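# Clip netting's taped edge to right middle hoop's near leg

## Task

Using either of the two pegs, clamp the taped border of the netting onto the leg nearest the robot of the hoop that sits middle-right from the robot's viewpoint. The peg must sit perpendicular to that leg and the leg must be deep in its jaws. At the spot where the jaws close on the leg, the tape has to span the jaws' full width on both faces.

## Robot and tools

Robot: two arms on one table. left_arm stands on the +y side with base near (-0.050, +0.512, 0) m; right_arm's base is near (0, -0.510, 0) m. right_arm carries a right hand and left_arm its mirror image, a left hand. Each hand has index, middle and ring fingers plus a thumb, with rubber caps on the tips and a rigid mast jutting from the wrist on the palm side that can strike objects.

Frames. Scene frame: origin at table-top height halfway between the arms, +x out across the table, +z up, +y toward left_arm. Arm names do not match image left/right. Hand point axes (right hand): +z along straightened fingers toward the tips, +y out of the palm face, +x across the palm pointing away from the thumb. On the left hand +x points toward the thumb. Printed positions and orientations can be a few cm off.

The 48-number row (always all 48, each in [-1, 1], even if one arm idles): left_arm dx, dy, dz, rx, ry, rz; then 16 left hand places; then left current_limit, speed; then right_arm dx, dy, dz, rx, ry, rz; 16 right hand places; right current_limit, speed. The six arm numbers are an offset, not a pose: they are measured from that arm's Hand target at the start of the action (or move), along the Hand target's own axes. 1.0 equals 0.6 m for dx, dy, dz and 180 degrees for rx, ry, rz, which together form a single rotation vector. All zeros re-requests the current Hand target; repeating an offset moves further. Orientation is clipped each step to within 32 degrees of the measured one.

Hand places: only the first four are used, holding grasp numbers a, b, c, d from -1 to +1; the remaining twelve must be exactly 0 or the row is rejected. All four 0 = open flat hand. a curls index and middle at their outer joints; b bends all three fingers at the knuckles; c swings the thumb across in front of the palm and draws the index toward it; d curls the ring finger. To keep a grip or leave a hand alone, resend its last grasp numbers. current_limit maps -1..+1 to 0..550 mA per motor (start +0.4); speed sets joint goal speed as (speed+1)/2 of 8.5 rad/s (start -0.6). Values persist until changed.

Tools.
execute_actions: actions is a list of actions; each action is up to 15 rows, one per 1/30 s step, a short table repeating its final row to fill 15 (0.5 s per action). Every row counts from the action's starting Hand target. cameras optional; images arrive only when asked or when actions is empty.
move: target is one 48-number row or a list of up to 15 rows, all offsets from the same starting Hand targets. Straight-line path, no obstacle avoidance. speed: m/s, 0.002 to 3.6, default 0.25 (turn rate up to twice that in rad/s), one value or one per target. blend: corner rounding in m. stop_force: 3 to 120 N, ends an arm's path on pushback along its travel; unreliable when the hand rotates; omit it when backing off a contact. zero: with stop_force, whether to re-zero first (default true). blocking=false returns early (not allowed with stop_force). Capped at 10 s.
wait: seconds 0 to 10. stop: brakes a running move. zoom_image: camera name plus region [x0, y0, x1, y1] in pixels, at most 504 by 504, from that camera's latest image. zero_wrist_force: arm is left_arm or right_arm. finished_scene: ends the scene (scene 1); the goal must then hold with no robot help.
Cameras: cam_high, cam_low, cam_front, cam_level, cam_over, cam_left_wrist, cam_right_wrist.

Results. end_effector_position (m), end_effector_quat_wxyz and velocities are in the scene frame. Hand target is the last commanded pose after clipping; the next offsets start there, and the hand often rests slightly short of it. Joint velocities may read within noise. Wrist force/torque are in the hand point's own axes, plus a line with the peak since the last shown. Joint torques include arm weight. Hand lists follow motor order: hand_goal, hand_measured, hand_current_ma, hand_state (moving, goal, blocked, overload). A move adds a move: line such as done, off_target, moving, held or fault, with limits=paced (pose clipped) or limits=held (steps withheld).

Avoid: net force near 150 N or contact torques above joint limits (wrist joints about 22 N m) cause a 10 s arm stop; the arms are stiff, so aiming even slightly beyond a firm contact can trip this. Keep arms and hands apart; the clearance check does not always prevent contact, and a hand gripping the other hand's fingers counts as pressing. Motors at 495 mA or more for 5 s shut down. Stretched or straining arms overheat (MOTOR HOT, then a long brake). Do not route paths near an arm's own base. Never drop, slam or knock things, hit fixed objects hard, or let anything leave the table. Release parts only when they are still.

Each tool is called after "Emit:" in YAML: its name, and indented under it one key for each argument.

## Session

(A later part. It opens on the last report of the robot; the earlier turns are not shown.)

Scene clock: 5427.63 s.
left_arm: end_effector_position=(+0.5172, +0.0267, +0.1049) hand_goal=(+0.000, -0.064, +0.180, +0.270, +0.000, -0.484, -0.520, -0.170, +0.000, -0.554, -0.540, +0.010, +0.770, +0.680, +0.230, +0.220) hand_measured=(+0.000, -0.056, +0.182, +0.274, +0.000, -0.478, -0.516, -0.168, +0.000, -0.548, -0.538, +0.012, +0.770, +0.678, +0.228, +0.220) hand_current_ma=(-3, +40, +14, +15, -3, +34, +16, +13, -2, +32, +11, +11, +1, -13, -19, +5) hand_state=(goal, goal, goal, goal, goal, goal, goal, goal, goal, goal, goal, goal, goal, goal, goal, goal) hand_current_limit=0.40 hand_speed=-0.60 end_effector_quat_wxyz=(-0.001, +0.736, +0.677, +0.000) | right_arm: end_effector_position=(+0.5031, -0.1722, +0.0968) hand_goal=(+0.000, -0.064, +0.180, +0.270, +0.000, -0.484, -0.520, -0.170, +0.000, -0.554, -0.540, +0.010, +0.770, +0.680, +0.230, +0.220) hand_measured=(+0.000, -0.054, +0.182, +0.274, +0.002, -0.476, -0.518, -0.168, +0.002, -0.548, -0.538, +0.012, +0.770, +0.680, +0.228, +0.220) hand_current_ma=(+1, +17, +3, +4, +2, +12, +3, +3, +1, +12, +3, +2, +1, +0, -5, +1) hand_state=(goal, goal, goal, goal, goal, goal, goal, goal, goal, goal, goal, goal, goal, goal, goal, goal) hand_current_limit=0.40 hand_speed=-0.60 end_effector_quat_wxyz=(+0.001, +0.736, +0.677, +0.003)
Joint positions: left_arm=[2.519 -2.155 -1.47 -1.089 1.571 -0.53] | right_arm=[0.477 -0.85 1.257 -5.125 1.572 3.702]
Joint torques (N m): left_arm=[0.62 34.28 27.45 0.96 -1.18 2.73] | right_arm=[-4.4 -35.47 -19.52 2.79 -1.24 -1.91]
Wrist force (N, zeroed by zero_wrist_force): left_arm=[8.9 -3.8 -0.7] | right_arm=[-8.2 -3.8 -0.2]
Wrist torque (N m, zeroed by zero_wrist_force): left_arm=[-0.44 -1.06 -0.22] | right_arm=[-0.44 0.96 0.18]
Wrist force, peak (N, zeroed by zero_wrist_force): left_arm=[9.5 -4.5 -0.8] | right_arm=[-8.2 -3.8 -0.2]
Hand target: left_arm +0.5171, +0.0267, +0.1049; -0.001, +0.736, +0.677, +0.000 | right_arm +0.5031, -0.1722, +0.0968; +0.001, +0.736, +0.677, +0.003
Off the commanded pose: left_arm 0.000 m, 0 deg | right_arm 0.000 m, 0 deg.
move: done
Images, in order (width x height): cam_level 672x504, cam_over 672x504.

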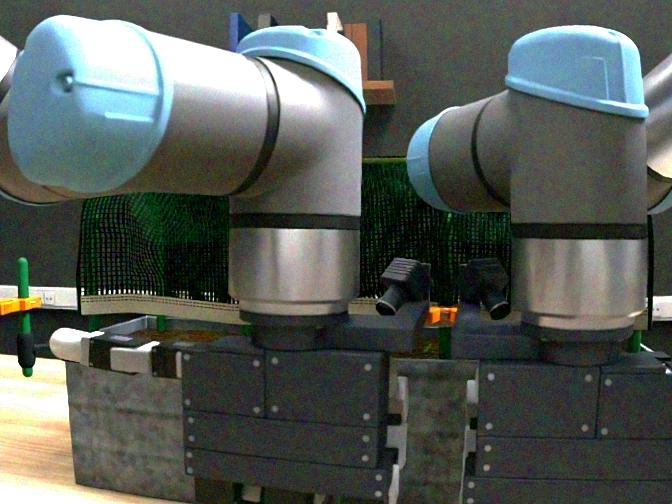

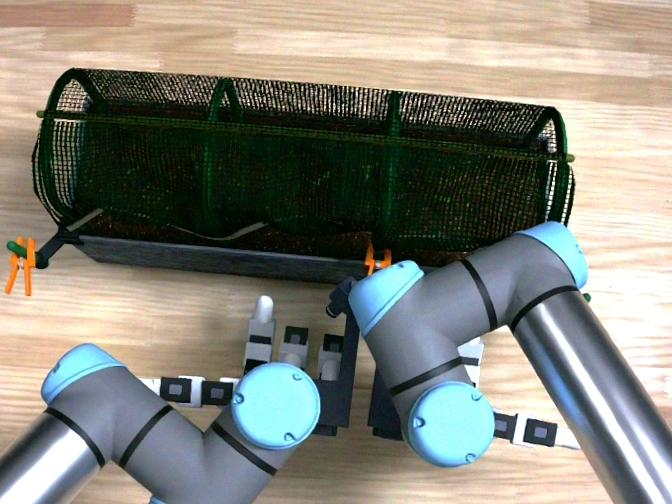

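Emit:
move:
  target: [0,0.008,0,0,0,0,0.6,0.7,0,0.7,0,0,0,0,0,0,0,0,0,0,0,0,0.4,-0.6,0,0.008,0,0,0,0,0.6,0.7,0,0.7,0,0,0,0,0,0,0,0,0,0,0,0,0.4,-0.6]
  speed: 0.006
  cameras: ["cam_level", "cam_over"]

Emit:
zoom_image:
  camera: "cam_over"
  region: [340, 225, 410, 305]

Emit:
zoom_image:
  camera: "cam_level"
  region: [416, 290, 476, 350]

Scene clock: 5437.77 s.
left_arm: end_effector_position=(+0.5220, +0.0263, +0.1049) hand_goal=(+0.000, -0.064, +0.180, +0.270, +0.000, -0.484, -0.520, -0.170, +0.000, -0.554, -0.540, +0.010, +0.770, +0.680, +0.230, +0.220) hand_measured=(+0.000, -0.056, +0.182, +0.274, +0.000, -0.478, -0.516, -0.168, +0.000, -0.548, -0.538, +0.012, +0.770, +0.678, +0.228, +0.220) hand_current_ma=(-3, +40, +14, +15, -3, +34, +16, +13, -2, +32, +11, +11, +1, -13, -19, +5) hand_state=(goal, goal, goal, goal, goal, goal, goal, goal, goal, goal, goal, goal, goal, goal, goal, goal) hand_current_limit=0.40 hand_speed=-0.60 end_effector_quat_wxyz=(-0.001, +0.736, +0.677, +0.000) | right_arm: end_effector_position=(+0.5079, -0.1726, +0.0968) hand_goal=(+0.000, -0.064, +0.180, +0.270, +0.000, -0.484, -0.520, -0.170, +0.000, -0.554, -0.540, +0.010, +0.770, +0.680, +0.230, +0.220) hand_measured=(+0.000, -0.054, +0.182, +0.274, +0.002, -0.476, -0.518, -0.168, +0.002, -0.548, -0.538, +0.012, +0.770, +0.680, +0.228, +0.220) hand_current_ma=(+1, +17, +3, +4, +2, +12, +3, +3, +1, +12, +3, +2, +1, +0, -5, +1) hand_state=(goal, goal, goal, goal, goal, goal, goal, goal, goal, goal, goal, goal, goal, goal, goal, goal) hand_current_limit=0.40 hand_speed=-0.60 end_effector_quat_wxyz=(+0.001, +0.736, +0.677, +0.003)
Joint positions: left_arm=[2.523 -2.163 -1.457 -1.094 1.571 -0.527] | right_arm=[0.473 -0.842 1.243 -5.119 1.572 3.698]
Joint torques (N m): left_arm=[1.39 32.61 27.03 1.04 0.86 2.92] | right_arm=[-4.7 -33.59 -19.36 2.75 -1.61 -2.22]
Wrist force (N, zeroed by zero_wrist_force): left_arm=[10.1 -4.6 -0.2] | right_arm=[-9.0 -2.2 0.0]
Wrist torque (N m, zeroed by zero_wrist_force): left_arm=[-0.55 -1.19 -0.19] | right_arm=[-0.26 1.03 0.32]
Wrist force, peak (N, zeroed by zero_wrist_force): left_arm=[10.5 -4.4 -0.6] | right_arm=[-8.8 -3.2 -0.2]
Hand target: left_arm +0.5219, +0.0263, +0.1049; -0.001, +0.736, +0.677, +0.000 | right_arm +0.5078, -0.1726, +0.0968; +0.001, +0.736, +0.677, +0.003
Off the commanded pose: left_arm 0.000 m, 0 deg | right_arm 0.000 m, 0 deg.
move: done
Images, in order (width x height): cam_level 672x504, cam_over 672x504.

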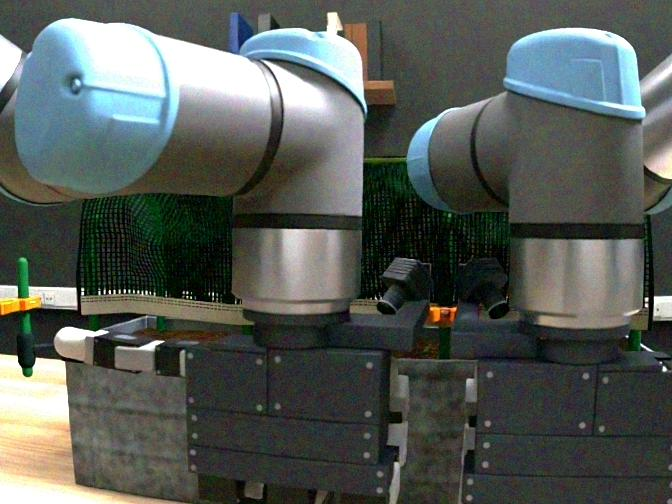

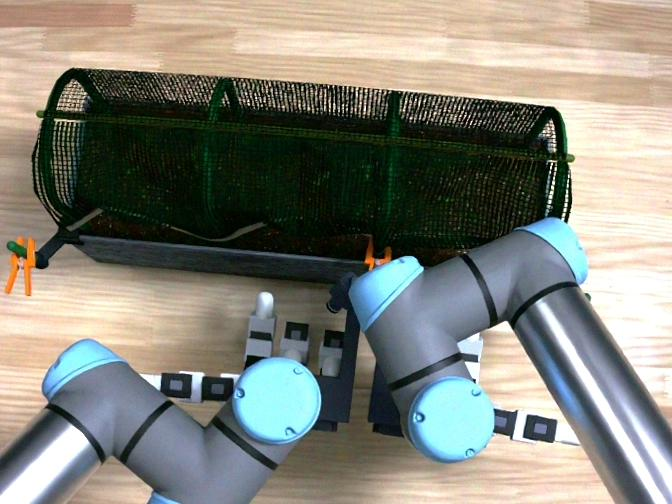

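Scaled by 6.300 from the camera's 672x504 image, which has a finer 960x720 frame.

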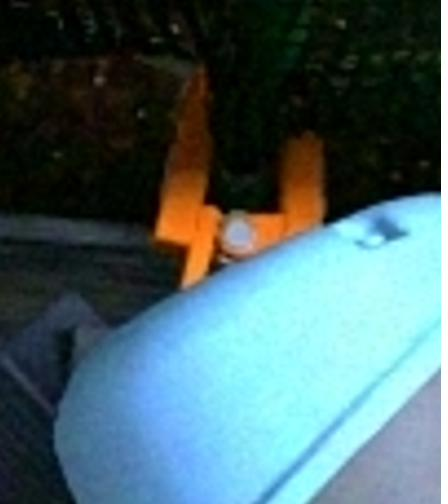

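Scaled by 8.400 from the camera's 672x504 image, which has a finer 960x720 frame.

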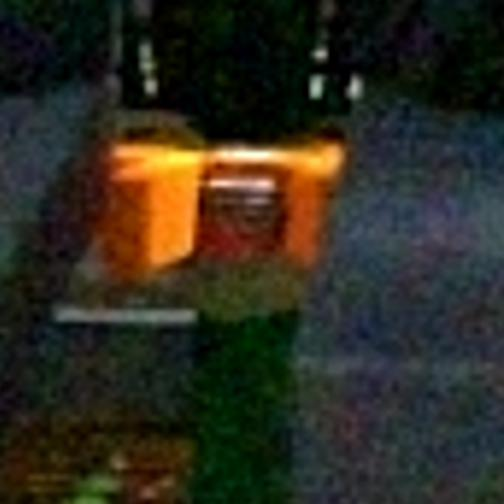

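Emit:
zoom_image:
  camera: "cam_level"
  region: [424, 296, 464, 336]

Emit:
wait:
  seconds: 0.1
  cameras: ["cam_front"]

Emit:
zoom_image:
  camera: "cam_front"
  region: [380, 220, 420, 260]

Scaled by 12.600 from the camera's 672x504 image, which has a finer 960x720 frame.

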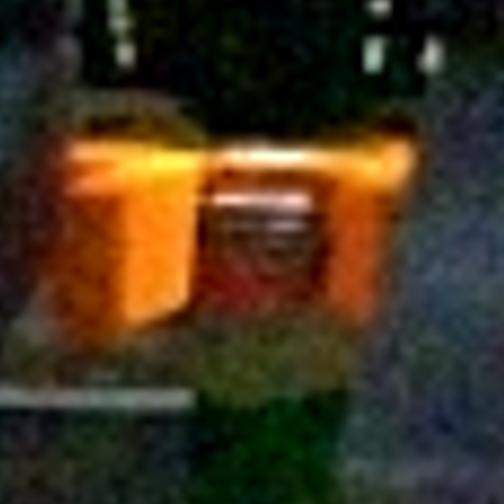

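Scene clock: 5448.80 s.
left_arm: end_effector_position=(+0.5219, +0.0263, +0.1049) hand_goal=(+0.000, -0.064, +0.180, +0.270, +0.000, -0.484, -0.520, -0.170, +0.000, -0.554, -0.540, +0.010, +0.770, +0.680, +0.230, +0.220) hand_measured=(+0.000, -0.056, +0.182, +0.274, +0.000, -0.478, -0.516, -0.168, +0.000, -0.548, -0.538, +0.012, +0.770, +0.678, +0.228, +0.220) hand_current_ma=(-3, +40, +14, +15, -3, +34, +16, +13, -2, +32, +11, +11, +1, -13, -19, +5) hand_state=(goal, goal, goal, goal, goal, goal, goal, goal, goal, goal, goal, goal, goal, goal, goal, goal) hand_current_limit=0.40 hand_speed=-0.60 end_effector_quat_wxyz=(-0.001, +0.736, +0.677, +0.000) | right_arm: end_effector_position=(+0.5078, -0.1726, +0.0968) hand_goal=(+0.000, -0.064, +0.180, +0.270, +0.000, -0.484, -0.520, -0.170, +0.000, -0.554, -0.540, +0.010, +0.770, +0.680, +0.230, +0.220) hand_measured=(+0.000, -0.054, +0.182, +0.274, +0.002, -0.476, -0.518, -0.168, +0.002, -0.548, -0.538, +0.012, +0.770, +0.680, +0.228, +0.220) hand_current_ma=(+1, +17, +3, +4, +2, +12, +3, +3, +1, +12, +3, +2, +1, +0, -5, +1) hand_state=(goal, goal, goal, goal, goal, goal, goal, goal, goal, goal, goal, goal, goal, goal, goal, goal) hand_current_limit=0.40 hand_speed=-0.60 end_effector_quat_wxyz=(+0.001, +0.736, +0.677, +0.003)
Joint positions: left_arm=[2.523 -2.163 -1.457 -1.094 1.571 -0.527] | right_arm=[0.473 -0.842 1.243 -5.119 1.572 3.698]
Joint torques (N m): left_arm=[-6.32 71.39 12.36 5.41 1.58 -0.55] | right_arm=[11.83 -55.34 -6.01 0.76 -1.57 0.6]
Wrist force (N, zeroed by zero_wrist_force): left_arm=[10.2 -4.1 -0.8] | right_arm=[-8.8 -2.1 -0.9]
Wrist torque (N m, zeroed by zero_wrist_force): left_arm=[-0.49 -1.17 -0.23] | right_arm=[-0.23 1.05 0.32]
Wrist force, peak (N, zeroed by zero_wrist_force): left_arm=[10.7 -4.4 -0.8] | right_arm=[-9.1 -2.2 -0.3]
Hand target: left_arm +0.5219, +0.0263, +0.1049; -0.001, +0.736, +0.677, +0.000 | right_arm +0.5078, -0.1726, +0.0968; +0.001, +0.736, +0.677, +0.003
Off the commanded pose: left_arm 0.000 m, 0 deg | right_arm 0.000 m, 0 deg.
wait: 0.10 s; at rest from the start
Images, in order (width x height): cam_front 672x504.

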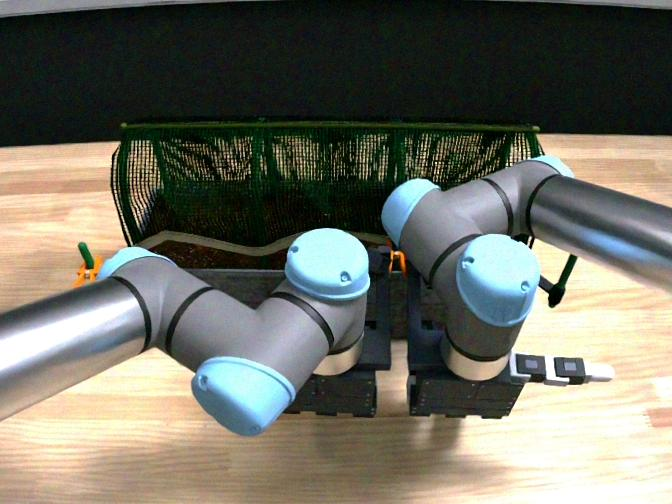

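Scaled by 12.600 from the camera's 672x504 image, which has a finer 960x720 frame.

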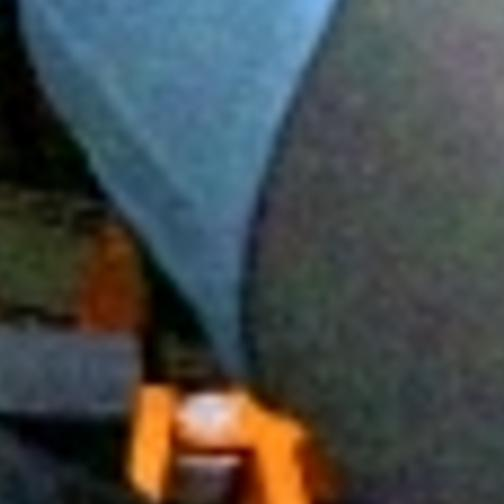

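Emit:
move:
  target: [0,0,0,0,0,0,0.6,0.7,0,0.7,0,0,0,0,0,0,0,0,0,0,0,0,0.4,-0.6,0.0025,0,0,0,0,0,0.6,0.7,0,0.7,0,0,0,0,0,0,0,0,0,0,0,0,0.4,-0.6]
  speed: 0.005

Emit:
move:
  target: [0,0.006,0,0,0,0,0.6,0.7,0,0.7,0,0,0,0,0,0,0,0,0,0,0,0,0.4,-0.6,0,0.006,0,0,0,0,0.6,0.7,0,0.7,0,0,0,0,0,0,0,0,0,0,0,0,0.4,-0.6]
  speed: 0.004
  cameras: ["cam_level", "cam_over"]

Emit:
zoom_image:
  camera: "cam_over"
  region: [340, 225, 410, 305]

Emit:
zoom_image:
  camera: "cam_level"
  region: [424, 296, 464, 336]

Scene clock: 5466.57 s.
left_arm: end_effector_position=(+0.5219, +0.0263, +0.1049) hand_goal=(+0.000, -0.064, +0.180, +0.270, +0.000, -0.484, -0.520, -0.170, +0.000, -0.554, -0.540, +0.010, +0.770, +0.680, +0.230, +0.220) hand_measured=(+0.000, -0.056, +0.182, +0.274, +0.000, -0.478, -0.516, -0.168, +0.000, -0.548, -0.538, +0.012, +0.770, +0.678, +0.228, +0.220) hand_current_ma=(-3, +40, +14, +15, -3, +34, +16, +13, -2, +32, +11, +11, +1, -13, -19, +5) hand_state=(goal, goal, goal, goal, goal, goal, goal, goal, goal, goal, goal, goal, goal, goal, goal, goal) hand_current_limit=0.40 hand_speed=-0.60 end_effector_quat_wxyz=(-0.001, +0.736, +0.677, +0.000) | right_arm: end_effector_position=(+0.5080, -0.1711, +0.0969) hand_goal=(+0.000, -0.064, +0.180, +0.270, +0.000, -0.484, -0.520, -0.170, +0.000, -0.554, -0.540, +0.010, +0.770, +0.680, +0.230, +0.220) hand_measured=(+0.000, -0.054, +0.182, +0.274, +0.002, -0.476, -0.518, -0.168, +0.002, -0.548, -0.538, +0.012, +0.770, +0.680, +0.228, +0.220) hand_current_ma=(+1, +17, +3, +4, +2, +12, +3, +3, +1, +12, +3, +2, +1, +0, -5, +1) hand_state=(goal, goal, goal, goal, goal, goal, goal, goal, goal, goal, goal, goal, goal, goal, goal, goal) hand_current_limit=0.40 hand_speed=-0.60 end_effector_quat_wxyz=(+0.001, +0.736, +0.677, +0.003)
Joint positions: left_arm=[2.523 -2.163 -1.457 -1.094 1.571 -0.527] | right_arm=[0.475 -0.84 1.239 -5.117 1.572 3.7]
Joint torques (N m): left_arm=[-6.67 70.31 12.72 5.46 1.08 -0.37] | right_arm=[11.47 -29.8 -23.1 2.99 -0.99 0.26]
Wrist force (N, zeroed by zero_wrist_force): left_arm=[10.2 -1.6 -0.1] | right_arm=[-10.1 -4.6 -0.5]
Wrist torque (N m, zeroed by zero_wrist_force): left_arm=[-0.17 -1.17 -0.44] | right_arm=[-0.53 1.19 0.01]
Wrist force, peak (N, zeroed by zero_wrist_force): left_arm=[10.8 -4.6 -0.6] | right_arm=[-10.1 -4.6 -0.5]
Hand target: left_arm +0.5219, +0.0263, +0.1049; -0.001, +0.736, +0.677, +0.000 | right_arm +0.5080, -0.1711, +0.0968; +0.001, +0.736, +0.677, +0.003
Off the commanded pose: left_arm 0.000 m, 0 deg | right_arm 0.000 m, 0 deg.
move: done

Scene clock: 5467.07 s.
left_arm: end_effector_position=(+0.5223, +0.0262, +0.1049) hand_goal=(+0.000, -0.064, +0.180, +0.270, +0.000, -0.484, -0.520, -0.170, +0.000, -0.554, -0.540, +0.010, +0.770, +0.680, +0.230, +0.220) hand_measured=(+0.000, -0.056, +0.182, +0.274, +0.000, -0.478, -0.516, -0.168, +0.000, -0.548, -0.538, +0.012, +0.770, +0.678, +0.228, +0.220) hand_current_ma=(-3, +40, +14, +15, -3, +34, +16, +13, -2, +32, +11, +11, +1, -13, -19, +5) hand_state=(goal, goal, goal, goal, goal, goal, goal, goal, goal, goal, goal, goal, goal, goal, goal, goal) hand_current_limit=0.40 hand_speed=-0.60 end_effector_quat_wxyz=(-0.001, +0.736, +0.677, +0.000) | right_arm: end_effector_position=(+0.5080, -0.1711, +0.0968) hand_goal=(+0.000, -0.064, +0.180, +0.270, +0.000, -0.484, -0.520, -0.170, +0.000, -0.554, -0.540, +0.010, +0.770, +0.680, +0.230, +0.220) hand_measured=(+0.000, -0.054, +0.182, +0.274, +0.002, -0.476, -0.518, -0.168, +0.002, -0.548, -0.538, +0.012, +0.770, +0.680, +0.228, +0.220) hand_current_ma=(+1, +17, +3, +4, +2, +12, +3, +3, +1, +12, +3, +2, +1, +0, -5, +1) hand_state=(goal, goal, goal, goal, goal, goal, goal, goal, goal, goal, goal, goal, goal, goal, goal, goal) hand_current_limit=0.40 hand_speed=-0.60 end_effector_quat_wxyz=(+0.001, +0.736, +0.677, +0.003)
Joint positions: left_arm=[2.523 -2.163 -1.456 -1.094 1.571 -0.526] | right_arm=[0.475 -0.84 1.239 -5.117 1.572 3.7]
Joint torques (N m): left_arm=[3.26 26.49 35 0.53 1.08 3.42] | right_arm=[9.09 -29.23 -25.21 3.06 -1.13 -0.2]
Wrist force (N, zeroed by zero_wrist_force): left_arm=[10.8 -5.2 -0.5] | right_arm=[-9.2 -1.6 -0.2]
Wrist torque (N m, zeroed by zero_wrist_force): left_arm=[-0.63 -1.27 -0.17] | right_arm=[-0.16 1.05 0.22]
Wrist force, peak (N, zeroed by zero_wrist_force): left_arm=[11.0 -4.7 -1.2] | right_arm=[-9.9 -4.7 -0.3]
Hand target: left_arm +0.5223, +0.0262, +0.1049; -0.001, +0.736, +0.677, +0.000 (not the last commanded pose) | right_arm +0.5080, -0.1711, +0.0968; +0.001, +0.736, +0.677, +0.003 (not the last commanded pose)
Off the commanded pose: left_arm 0.003 m, 0 deg | right_arm 0.004 m, 0 deg.
move: held (right_arm; a check stopped the path); limits=held
pose unreachable (right arm): on one or more control steps of this call, first in action 0 (counted from 0), this arm could not follow its commanded pose, so it was not sent that pose on those steps. It may still have moved: this result reports where it is.
cause: moving toward the commanded pose would bring a part of the arm too close to another arm (a part of this arm just beyond joint 6 (wrist 3) and a part of the left arm just beyond its joint 6 (wrist 3), 5 mm apart when this arm was first held).
Images, in order (width x height): cam_level 672x504, cam_over 672x504.

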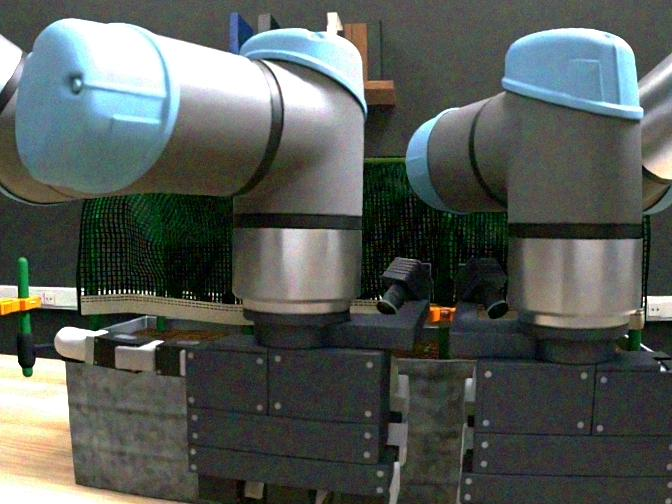

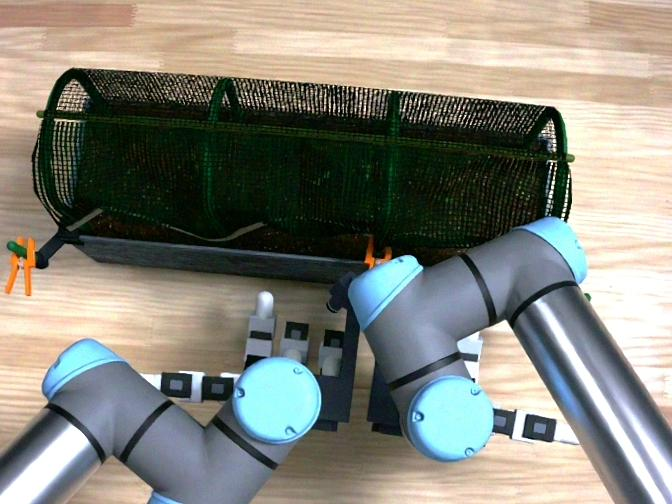

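Scaled by 6.300 from the camera's 672x504 image, which has a finer 960x720 frame.

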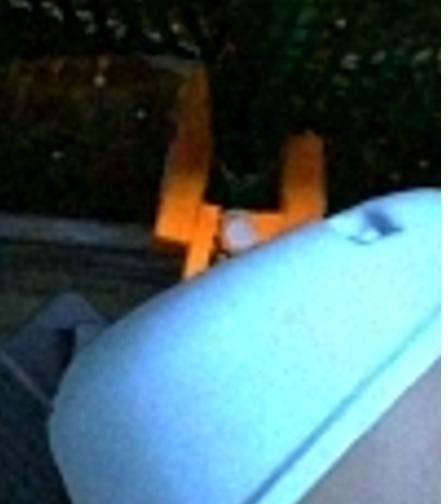

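Scaled by 12.600 from the camera's 672x504 image, which has a finer 960x720 frame.

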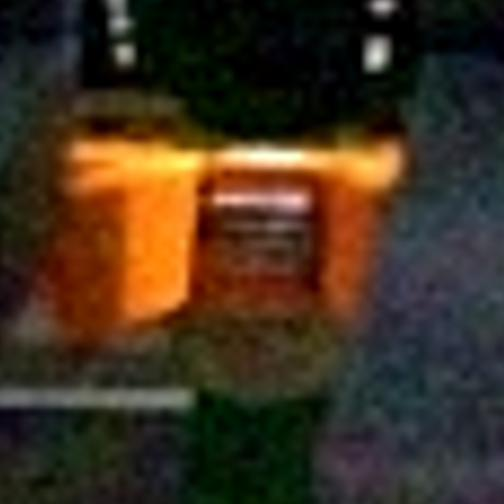

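Emit:
move:
  target: [0.002,0,0,0,0,0,0.6,0.7,0,0.7,0,0,0,0,0,0,0,0,0,0,0,0,0.4,-0.6,0,0,0,0,0,0,0.6,0.7,0,0.7,0,0,0,0,0,0,0,0,0,0,0,0,0.4,-0.6]
  speed: 0.005

Emit:
move:
  target: [0,0.008,0,0,0,0,0.6,0.7,0,0.7,0,0,0,0,0,0,0,0,0,0,0,0,0.4,-0.6,0,0.008,0,0,0,0,0.6,0.7,0,0.7,0,0,0,0,0,0,0,0,0,0,0,0,0.4,-0.6]
  speed: 0.005
  cameras: ["cam_level", "cam_over"]

Emit:
zoom_image:
  camera: "cam_over"
  region: [340, 225, 410, 305]

Emit:
zoom_image:
  camera: "cam_level"
  region: [424, 296, 464, 336]

Scene clock: 5477.03 s.
left_arm: end_effector_position=(+0.5224, +0.0275, +0.1048) hand_goal=(+0.000, -0.064, +0.180, +0.270, +0.000, -0.484, -0.520, -0.170, +0.000, -0.554, -0.540, +0.010, +0.770, +0.680, +0.230, +0.220) hand_measured=(+0.000, -0.056, +0.182, +0.274, +0.000, -0.478, -0.516, -0.168, +0.000, -0.548, -0.538, +0.012, +0.770, +0.678, +0.228, +0.220) hand_current_ma=(-3, +40, +14, +15, -3, +34, +16, +13, -2, +32, +11, +11, +1, -13, -19, +5) hand_state=(goal, goal, goal, goal, goal, goal, goal, goal, goal, goal, goal, goal, goal, goal, goal, goal) hand_current_limit=0.40 hand_speed=-0.60 end_effector_quat_wxyz=(-0.001, +0.736, +0.677, +0.000) | right_arm: end_effector_position=(+0.5080, -0.1711, +0.0968) hand_goal=(+0.000, -0.064, +0.180, +0.270, +0.000, -0.484, -0.520, -0.170, +0.000, -0.554, -0.540, +0.010, +0.770, +0.680, +0.230, +0.220) hand_measured=(+0.000, -0.054, +0.182, +0.274, +0.002, -0.476, -0.518, -0.168, +0.002, -0.548, -0.538, +0.012, +0.770, +0.680, +0.228, +0.220) hand_current_ma=(+1, +17, +3, +4, +2, +12, +3, +3, +1, +12, +3, +2, +1, +0, -5, +1) hand_state=(goal, goal, goal, goal, goal, goal, goal, goal, goal, goal, goal, goal, goal, goal, goal, goal) hand_current_limit=0.40 hand_speed=-0.60 end_effector_quat_wxyz=(+0.001, +0.736, +0.677, +0.003)
Joint positions: left_arm=[2.525 -2.162 -1.459 -1.093 1.571 -0.525] | right_arm=[0.475 -0.84 1.239 -5.117 1.572 3.7]
Joint torques (N m): left_arm=[0.62 70.15 15.53 5.93 -0.06 3.11] | right_arm=[9.17 -30.17 -22.92 2.71 -0.94 -0.22]
Wrist force (N, zeroed by zero_wrist_force): left_arm=[8.8 -2.8 -0.4] | right_arm=[-8.1 -3.5 -0.2]
Wrist torque (N m, zeroed by zero_wrist_force): left_arm=[-0.31 -1.05 -0.25] | right_arm=[-0.40 0.94 0.02]
Wrist force, peak (N, zeroed by zero_wrist_force): left_arm=[11.0 -5.2 -1.2] | right_arm=[-9.5 -2.0 0.0]
Hand target: left_arm +0.5224, +0.0274, +0.1049; -0.001, +0.736, +0.677, +0.000 | right_arm +0.5080, -0.1711, +0.0968; +0.001, +0.736, +0.677, +0.003
Off the commanded pose: left_arm 0.000 m, 0 deg | right_arm 0.000 m, 0 deg.
move: done

Scene clock: 5478.20 s.
left_arm: end_effector_position=(+0.5273, +0.0270, +0.1049) hand_goal=(+0.000, -0.064, +0.180, +0.270, +0.000, -0.484, -0.520, -0.170, +0.000, -0.554, -0.540, +0.010, +0.770, +0.680, +0.230, +0.220) hand_measured=(+0.000, -0.056, +0.182, +0.274, +0.000, -0.478, -0.516, -0.168, +0.000, -0.548, -0.538, +0.012, +0.770, +0.678, +0.228, +0.220) hand_current_ma=(-3, +40, +14, +15, -3, +34, +16, +13, -2, +32, +11, +11, +1, -13, -19, +5) hand_state=(goal, goal, goal, goal, goal, goal, goal, goal, goal, goal, goal, goal, goal, goal, goal, goal) hand_current_limit=0.40 hand_speed=-0.60 end_effector_quat_wxyz=(-0.001, +0.736, +0.677, +0.000) | right_arm: end_effector_position=(+0.5128, -0.1715, +0.0969) hand_goal=(+0.000, -0.064, +0.180, +0.270, +0.000, -0.484, -0.520, -0.170, +0.000, -0.554, -0.540, +0.010, +0.770, +0.680, +0.230, +0.220) hand_measured=(+0.000, -0.054, +0.182, +0.274, +0.002, -0.476, -0.518, -0.168, +0.002, -0.548, -0.538, +0.012, +0.770, +0.680, +0.228, +0.220) hand_current_ma=(+1, +17, +3, +4, +2, +12, +3, +3, +1, +12, +3, +2, +1, +0, -5, +1) hand_state=(goal, goal, goal, goal, goal, goal, goal, goal, goal, goal, goal, goal, goal, goal, goal, goal) hand_current_limit=0.40 hand_speed=-0.60 end_effector_quat_wxyz=(+0.001, +0.736, +0.677, +0.003)
Joint positions: left_arm=[2.528 -2.17 -1.446 -1.098 1.571 -0.521] | right_arm=[0.47 -0.832 1.224 -5.11 1.572 3.695]
Joint torques (N m): left_arm=[0.56 32.27 28.22 1.15 -0.26 3.04] | right_arm=[-3.74 -31.46 -20.06 2.43 -1.62 -2.84]
Wrist force (N, zeroed by zero_wrist_force): left_arm=[12.0 -5.5 -0.3] | right_arm=[-11.3 -3.0 -0.2]
Wrist torque (N m, zeroed by zero_wrist_force): left_arm=[-0.63 -1.41 -0.18] | right_arm=[-0.35 1.31 0.36]
Wrist force, peak (N, zeroed by zero_wrist_force): left_arm=[12.3 -5.6 -0.9] | right_arm=[-11.3 -3.0 -0.2]
Hand target: left_arm +0.5272, +0.0270, +0.1049; -0.001, +0.736, +0.677, +0.000 | right_arm +0.5128, -0.1715, +0.0969; +0.001, +0.736, +0.677, +0.003
Off the commanded pose: left_arm 0.000 m, 0 deg | right_arm 0.000 m, 0 deg.
move: done
Images, in order (width x height): cam_level 672x504, cam_over 672x504.

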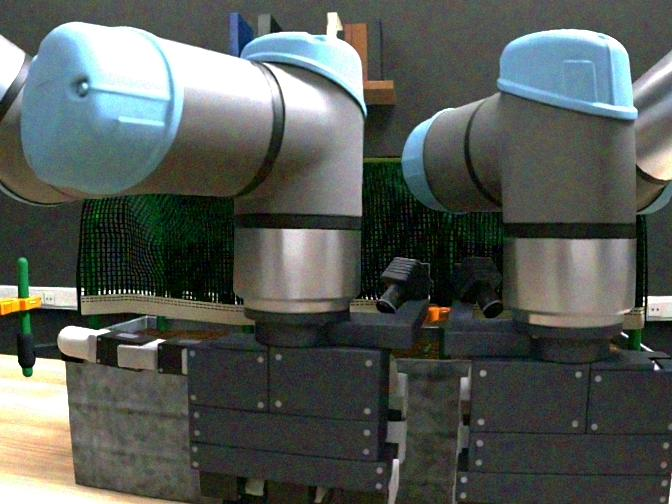

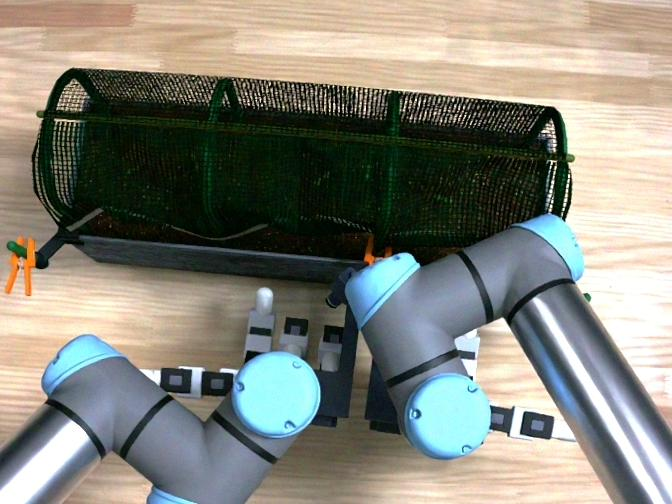

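Scaled by 6.300 from the camera's 672x504 image, which has a finer 960x720 frame.

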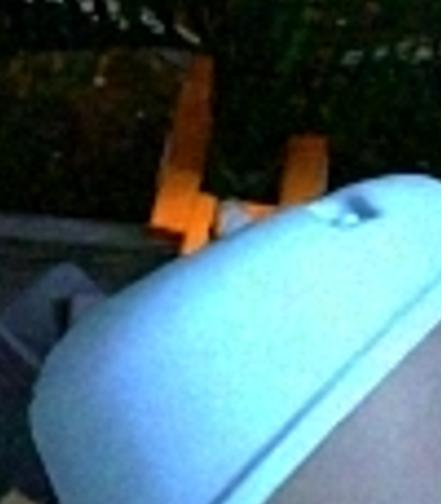

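Scaled by 12.600 from the camera's 672x504 image, which has a finer 960x720 frame.

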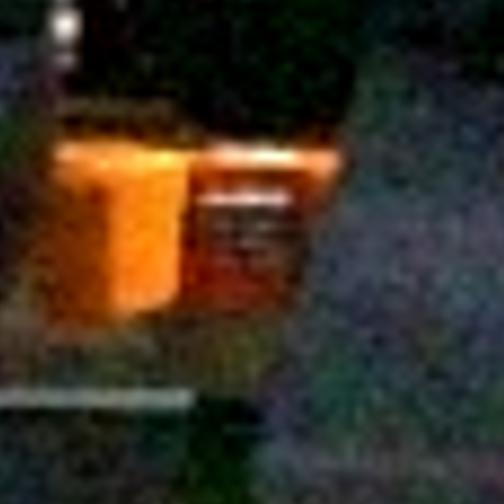

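Emit:
zoom_image:
  camera: "cam_over"
  region: [355, 222, 395, 262]

Emit:
zoom_image:
  camera: "cam_level"
  region: [416, 290, 476, 350]

Scaled by 12.600 from the camera's 672x504 image, which has a finer 960x720 frame.

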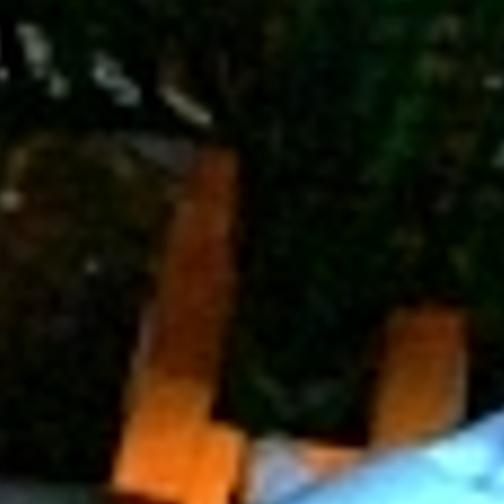

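Scaled by 8.400 from the camera's 672x504 image, which has a finer 960x720 frame.

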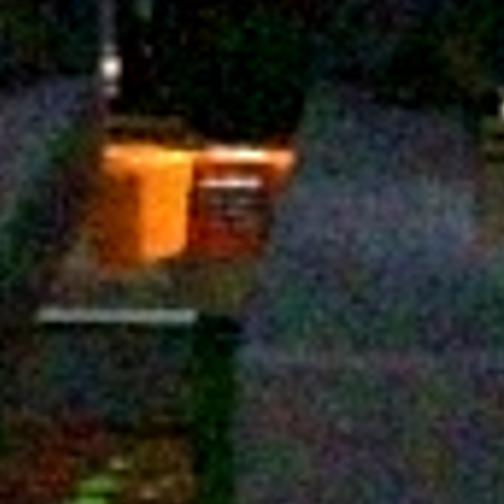

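Emit:
move:
  target: [0.003,0,0,0,0,0,0.6,0.7,0,0.7,0,0,0,0,0,0,0,0,0,0,0,0,0.4,-0.6,-0.005,0.001,0,0,0,0,0.6,0.7,0,0.7,0,0,0,0,0,0,0,0,0,0,0,0,0.4,-0.6]
  speed: 0.005
  cameras: ["cam_level", "cam_over"]

Emit:
zoom_image:
  camera: "cam_over"
  region: [355, 222, 395, 262]

Emit:
zoom_image:
  camera: "cam_level"
  region: [416, 290, 476, 350]

Scene clock: 5504.60 s.
left_arm: end_effector_position=(+0.5274, +0.0289, +0.1049) hand_goal=(+0.000, -0.064, +0.180, +0.270, +0.000, -0.484, -0.520, -0.170, +0.000, -0.554, -0.540, +0.010, +0.770, +0.680, +0.230, +0.220) hand_measured=(+0.000, -0.056, +0.182, +0.274, +0.000, -0.478, -0.516, -0.168, +0.000, -0.548, -0.538, +0.012, +0.770, +0.678, +0.228, +0.220) hand_current_ma=(-3, +40, +14, +15, -3, +34, +16, +13, -2, +32, +11, +11, +1, -13, -19, +5) hand_state=(goal, goal, goal, goal, goal, goal, goal, goal, goal, goal, goal, goal, goal, goal, goal, goal) hand_current_limit=0.40 hand_speed=-0.60 end_effector_quat_wxyz=(-0.001, +0.736, +0.677, +0.000) | right_arm: end_effector_position=(+0.5131, -0.1745, +0.0969) hand_goal=(+0.000, -0.064, +0.180, +0.270, +0.000, -0.484, -0.520, -0.170, +0.000, -0.554, -0.540, +0.010, +0.770, +0.680, +0.230, +0.220) hand_measured=(+0.000, -0.054, +0.182, +0.274, +0.002, -0.476, -0.518, -0.168, +0.002, -0.548, -0.538, +0.012, +0.770, +0.680, +0.228, +0.220) hand_current_ma=(+1, +17, +3, +4, +2, +12, +3, +3, +1, +12, +3, +2, +1, +0, -5, +1) hand_state=(goal, goal, goal, goal, goal, goal, goal, goal, goal, goal, goal, goal, goal, goal, goal, goal) hand_current_limit=0.40 hand_speed=-0.60 end_effector_quat_wxyz=(+0.001, +0.736, +0.677, +0.003)
Joint positions: left_arm=[2.531 -2.167 -1.45 -1.097 1.571 -0.519] | right_arm=[0.465 -0.836 1.232 -5.114 1.571 3.69]
Joint torques (N m): left_arm=[2.34 68.24 13.97 5.92 0.64 2.89] | right_arm=[-22.8 -44.87 -8.02 0.36 -1.55 -1.71]
Wrist force (N, zeroed by zero_wrist_force): left_arm=[8.7 -2.3 -0.5] | right_arm=[-7.6 -2.6 -0.3]
Wrist torque (N m, zeroed by zero_wrist_force): left_arm=[-0.28 -1.00 -0.27] | right_arm=[-0.31 0.88 0.23]
Wrist force, peak (N, zeroed by zero_wrist_force): left_arm=[12.6 -5.6 -0.9] | right_arm=[-11.4 -3.0 -0.5]
Hand target: left_arm +0.5274, +0.0288, +0.1049; -0.001, +0.736, +0.677, +0.000 | right_arm +0.5131, -0.1745, +0.0969; +0.001, +0.736, +0.677, +0.003
Off the commanded pose: left_arm 0.000 m, 0 deg | right_arm 0.000 m, 0 deg.
move: done
Images, in order (width x height): cam_level 672x504, cam_over 672x504.

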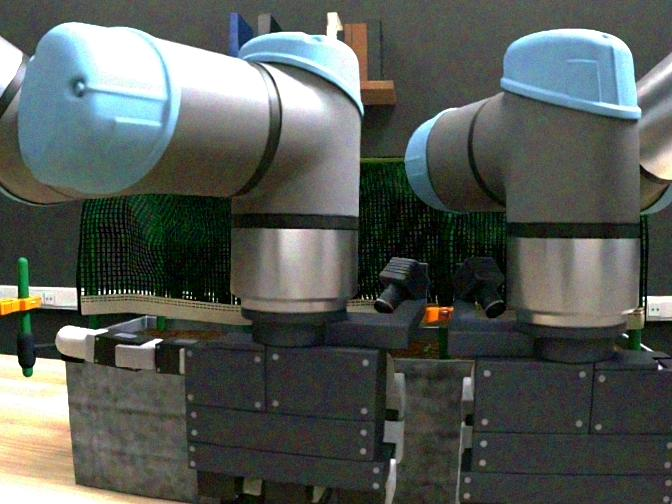

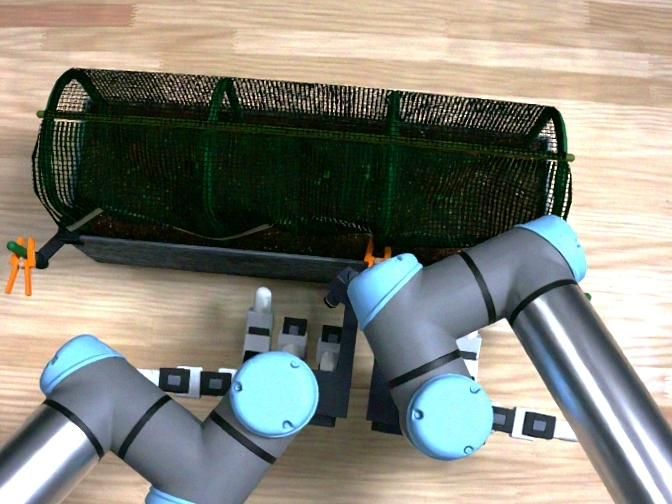

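Scaled by 12.600 from the camera's 672x504 image, which has a finer 960x720 frame.

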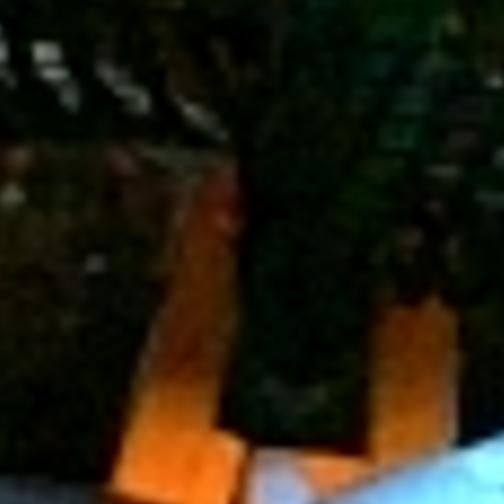

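Scaled by 8.400 from the camera's 672x504 image, which has a finer 960x720 frame.

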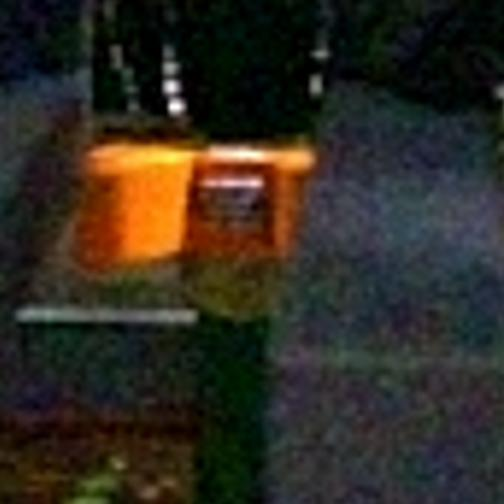

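Emit:
move:
  target: [0.002,0.001,0,0,0,0,0.6,0.7,0,0.7,0,0,0,0,0,0,0,0,0,0,0,0,0.4,-0.6,-0.004,0.001,0,0,0,0,0.6,0.7,0,0.7,0,0,0,0,0,0,0,0,0,0,0,0,0.4,-0.6]
  speed: 0.005

Emit:
move:
  target: [0.002,0.001,0,0,0,0,0.6,0.7,0,0.7,0,0,0,0,0,0,0,0,0,0,0,0,0.4,-0.6,-0.002,0.001,0,0,0,0,0.6,0.7,0,0.7,0,0,0,0,0,0,0,0,0,0,0,0,0.4,-0.6]
  speed: 0.005
  cameras: ["cam_level", "cam_over"]

Emit:
zoom_image:
  camera: "cam_over"
  region: [355, 222, 395, 262]

Emit:
zoom_image:
  camera: "cam_level"
  region: [416, 290, 476, 350]

Scene clock: 5513.17 s.
left_arm: end_effector_position=(+0.5281, +0.0300, +0.1048) hand_goal=(+0.000, -0.064, +0.180, +0.270, +0.000, -0.484, -0.520, -0.170, +0.000, -0.554, -0.540, +0.010, +0.770, +0.680, +0.230, +0.220) hand_measured=(+0.000, -0.056, +0.182, +0.274, +0.000, -0.478, -0.516, -0.168, +0.000, -0.548, -0.538, +0.012, +0.770, +0.678, +0.228, +0.220) hand_current_ma=(-3, +40, +14, +15, -3, +34, +16, +13, -2, +32, +11, +11, +1, -13, -19, +5) hand_state=(goal, goal, goal, goal, goal, goal, goal, goal, goal, goal, goal, goal, goal, goal, goal, goal) hand_current_limit=0.40 hand_speed=-0.60 end_effector_quat_wxyz=(-0.001, +0.736, +0.677, +0.000) | right_arm: end_effector_position=(+0.5135, -0.1770, +0.0969) hand_goal=(+0.000, -0.064, +0.180, +0.270, +0.000, -0.484, -0.520, -0.170, +0.000, -0.554, -0.540, +0.010, +0.770, +0.680, +0.230, +0.220) hand_measured=(+0.000, -0.054, +0.182, +0.274, +0.002, -0.476, -0.518, -0.168, +0.002, -0.548, -0.538, +0.012, +0.770, +0.680, +0.228, +0.220) hand_current_ma=(+1, +17, +3, +4, +2, +12, +3, +3, +1, +12, +3, +2, +1, +0, -5, +1) hand_state=(goal, goal, goal, goal, goal, goal, goal, goal, goal, goal, goal, goal, goal, goal, goal, goal) hand_current_limit=0.40 hand_speed=-0.60 end_effector_quat_wxyz=(+0.001, +0.736, +0.677, +0.003)
Joint positions: left_arm=[2.533 -2.166 -1.451 -1.096 1.571 -0.517] | right_arm=[0.461 -0.839 1.237 -5.116 1.572 3.686]
Joint torques (N m): left_arm=[2.55 72.74 12.37 5.39 1.18 2.44] | right_arm=[-24.37 -43.67 -7.74 0.73 -0.13 -0.8]
Wrist force (N, zeroed by zero_wrist_force): left_arm=[2.9 1.3 0.1] | right_arm=[-2.7 -0.9 0.1]
Wrist torque (N m, zeroed by zero_wrist_force): left_arm=[0.16 -0.34 -0.31] | right_arm=[-0.07 0.29 0.19]
Wrist force, peak (N, zeroed by zero_wrist_force): left_arm=[8.9 -2.2 -0.7] | right_arm=[-7.9 -2.8 0.2]
Hand target: left_arm +0.5281, +0.0300, +0.1049; -0.001, +0.736, +0.677, +0.000 | right_arm +0.5135, -0.1769, +0.0969; +0.001, +0.736, +0.677, +0.003
Off the commanded pose: left_arm 0.000 m, 0 deg | right_arm 0.000 m, 0 deg.
move: done

Scene clock: 5513.87 s.
left_arm: end_effector_position=(+0.5288, +0.0311, +0.1049) hand_goal=(+0.000, -0.064, +0.180, +0.270, +0.000, -0.484, -0.520, -0.170, +0.000, -0.554, -0.540, +0.010, +0.770, +0.680, +0.230, +0.220) hand_measured=(+0.000, -0.056, +0.182, +0.274, +0.000, -0.478, -0.516, -0.168, +0.000, -0.548, -0.538, +0.012, +0.770, +0.678, +0.228, +0.220) hand_current_ma=(-3, +40, +14, +15, -3, +34, +16, +13, -2, +32, +11, +11, +1, -13, -19, +5) hand_state=(goal, goal, goal, goal, goal, goal, goal, goal, goal, goal, goal, goal, goal, goal, goal, goal) hand_current_limit=0.40 hand_speed=-0.60 end_effector_quat_wxyz=(-0.001, +0.736, +0.677, +0.000) | right_arm: end_effector_position=(+0.5140, -0.1782, +0.0969) hand_goal=(+0.000, -0.064, +0.180, +0.270, +0.000, -0.484, -0.520, -0.170, +0.000, -0.554, -0.540, +0.010, +0.770, +0.680, +0.230, +0.220) hand_measured=(+0.000, -0.054, +0.182, +0.274, +0.002, -0.476, -0.518, -0.168, +0.002, -0.548, -0.538, +0.012, +0.770, +0.680, +0.228, +0.220) hand_current_ma=(+1, +17, +3, +4, +2, +12, +3, +3, +1, +12, +3, +2, +1, +0, -5, +1) hand_state=(goal, goal, goal, goal, goal, goal, goal, goal, goal, goal, goal, goal, goal, goal, goal, goal) hand_current_limit=0.40 hand_speed=-0.60 end_effector_quat_wxyz=(+0.001, +0.736, +0.677, +0.003)
Joint positions: left_arm=[2.535 -2.166 -1.452 -1.096 1.571 -0.515] | right_arm=[0.458 -0.84 1.239 -5.117 1.571 3.683]
Joint torques (N m): left_arm=[2.18 71.15 11.98 5.43 1.28 2.07] | right_arm=[-21.79 -45.9 -1.65 0.65 -0.85 -1.27]
Wrist force (N, zeroed by zero_wrist_force): left_arm=[0.4 0.3 -0.1] | right_arm=[0.0 0.2 -0.1]
Wrist torque (N m, zeroed by zero_wrist_force): left_arm=[0.03 -0.03 -0.15] | right_arm=[0.03 0.02 0.15]
Wrist force, peak (N, zeroed by zero_wrist_force): left_arm=[3.0 1.4 -0.4] | right_arm=[-2.8 -0.7 0.2]
Hand target: left_arm +0.5288, +0.0311, +0.1049; -0.001, +0.736, +0.677, +0.000 | right_arm +0.5140, -0.1782, +0.0969; +0.001, +0.736, +0.677, +0.003
Off the commanded pose: left_arm 0.000 m, 0 deg | right_arm 0.000 m, 0 deg.
move: done
Images, in order (width x height): cam_level 672x504, cam_over 672x504.

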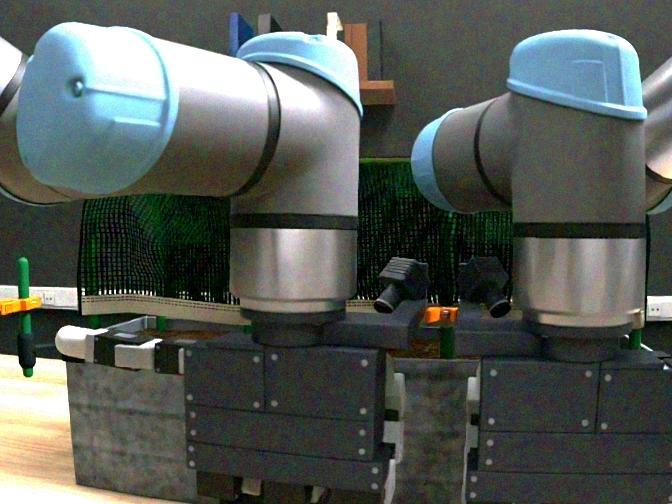

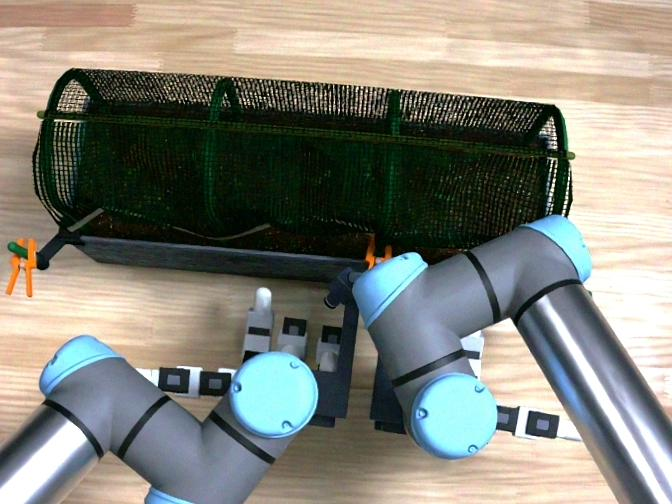

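Scaled by 12.600 from the camera's 672x504 image, which has a finer 960x720 frame.

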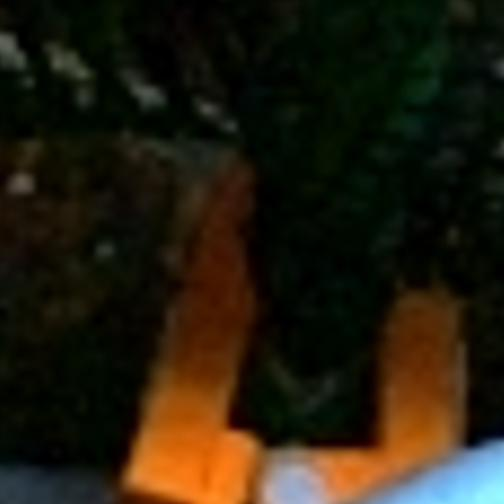

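Scaled by 8.400 from the camera's 672x504 image, which has a finer 960x720 frame.

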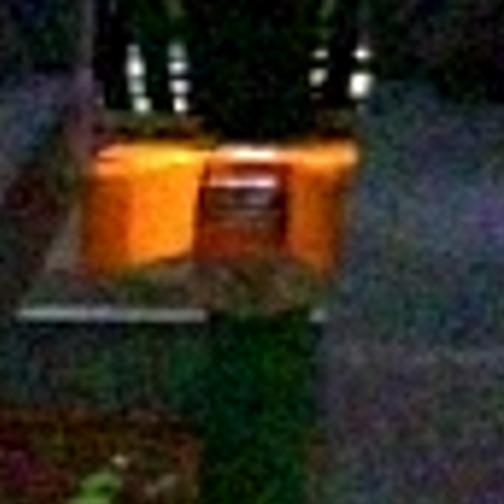

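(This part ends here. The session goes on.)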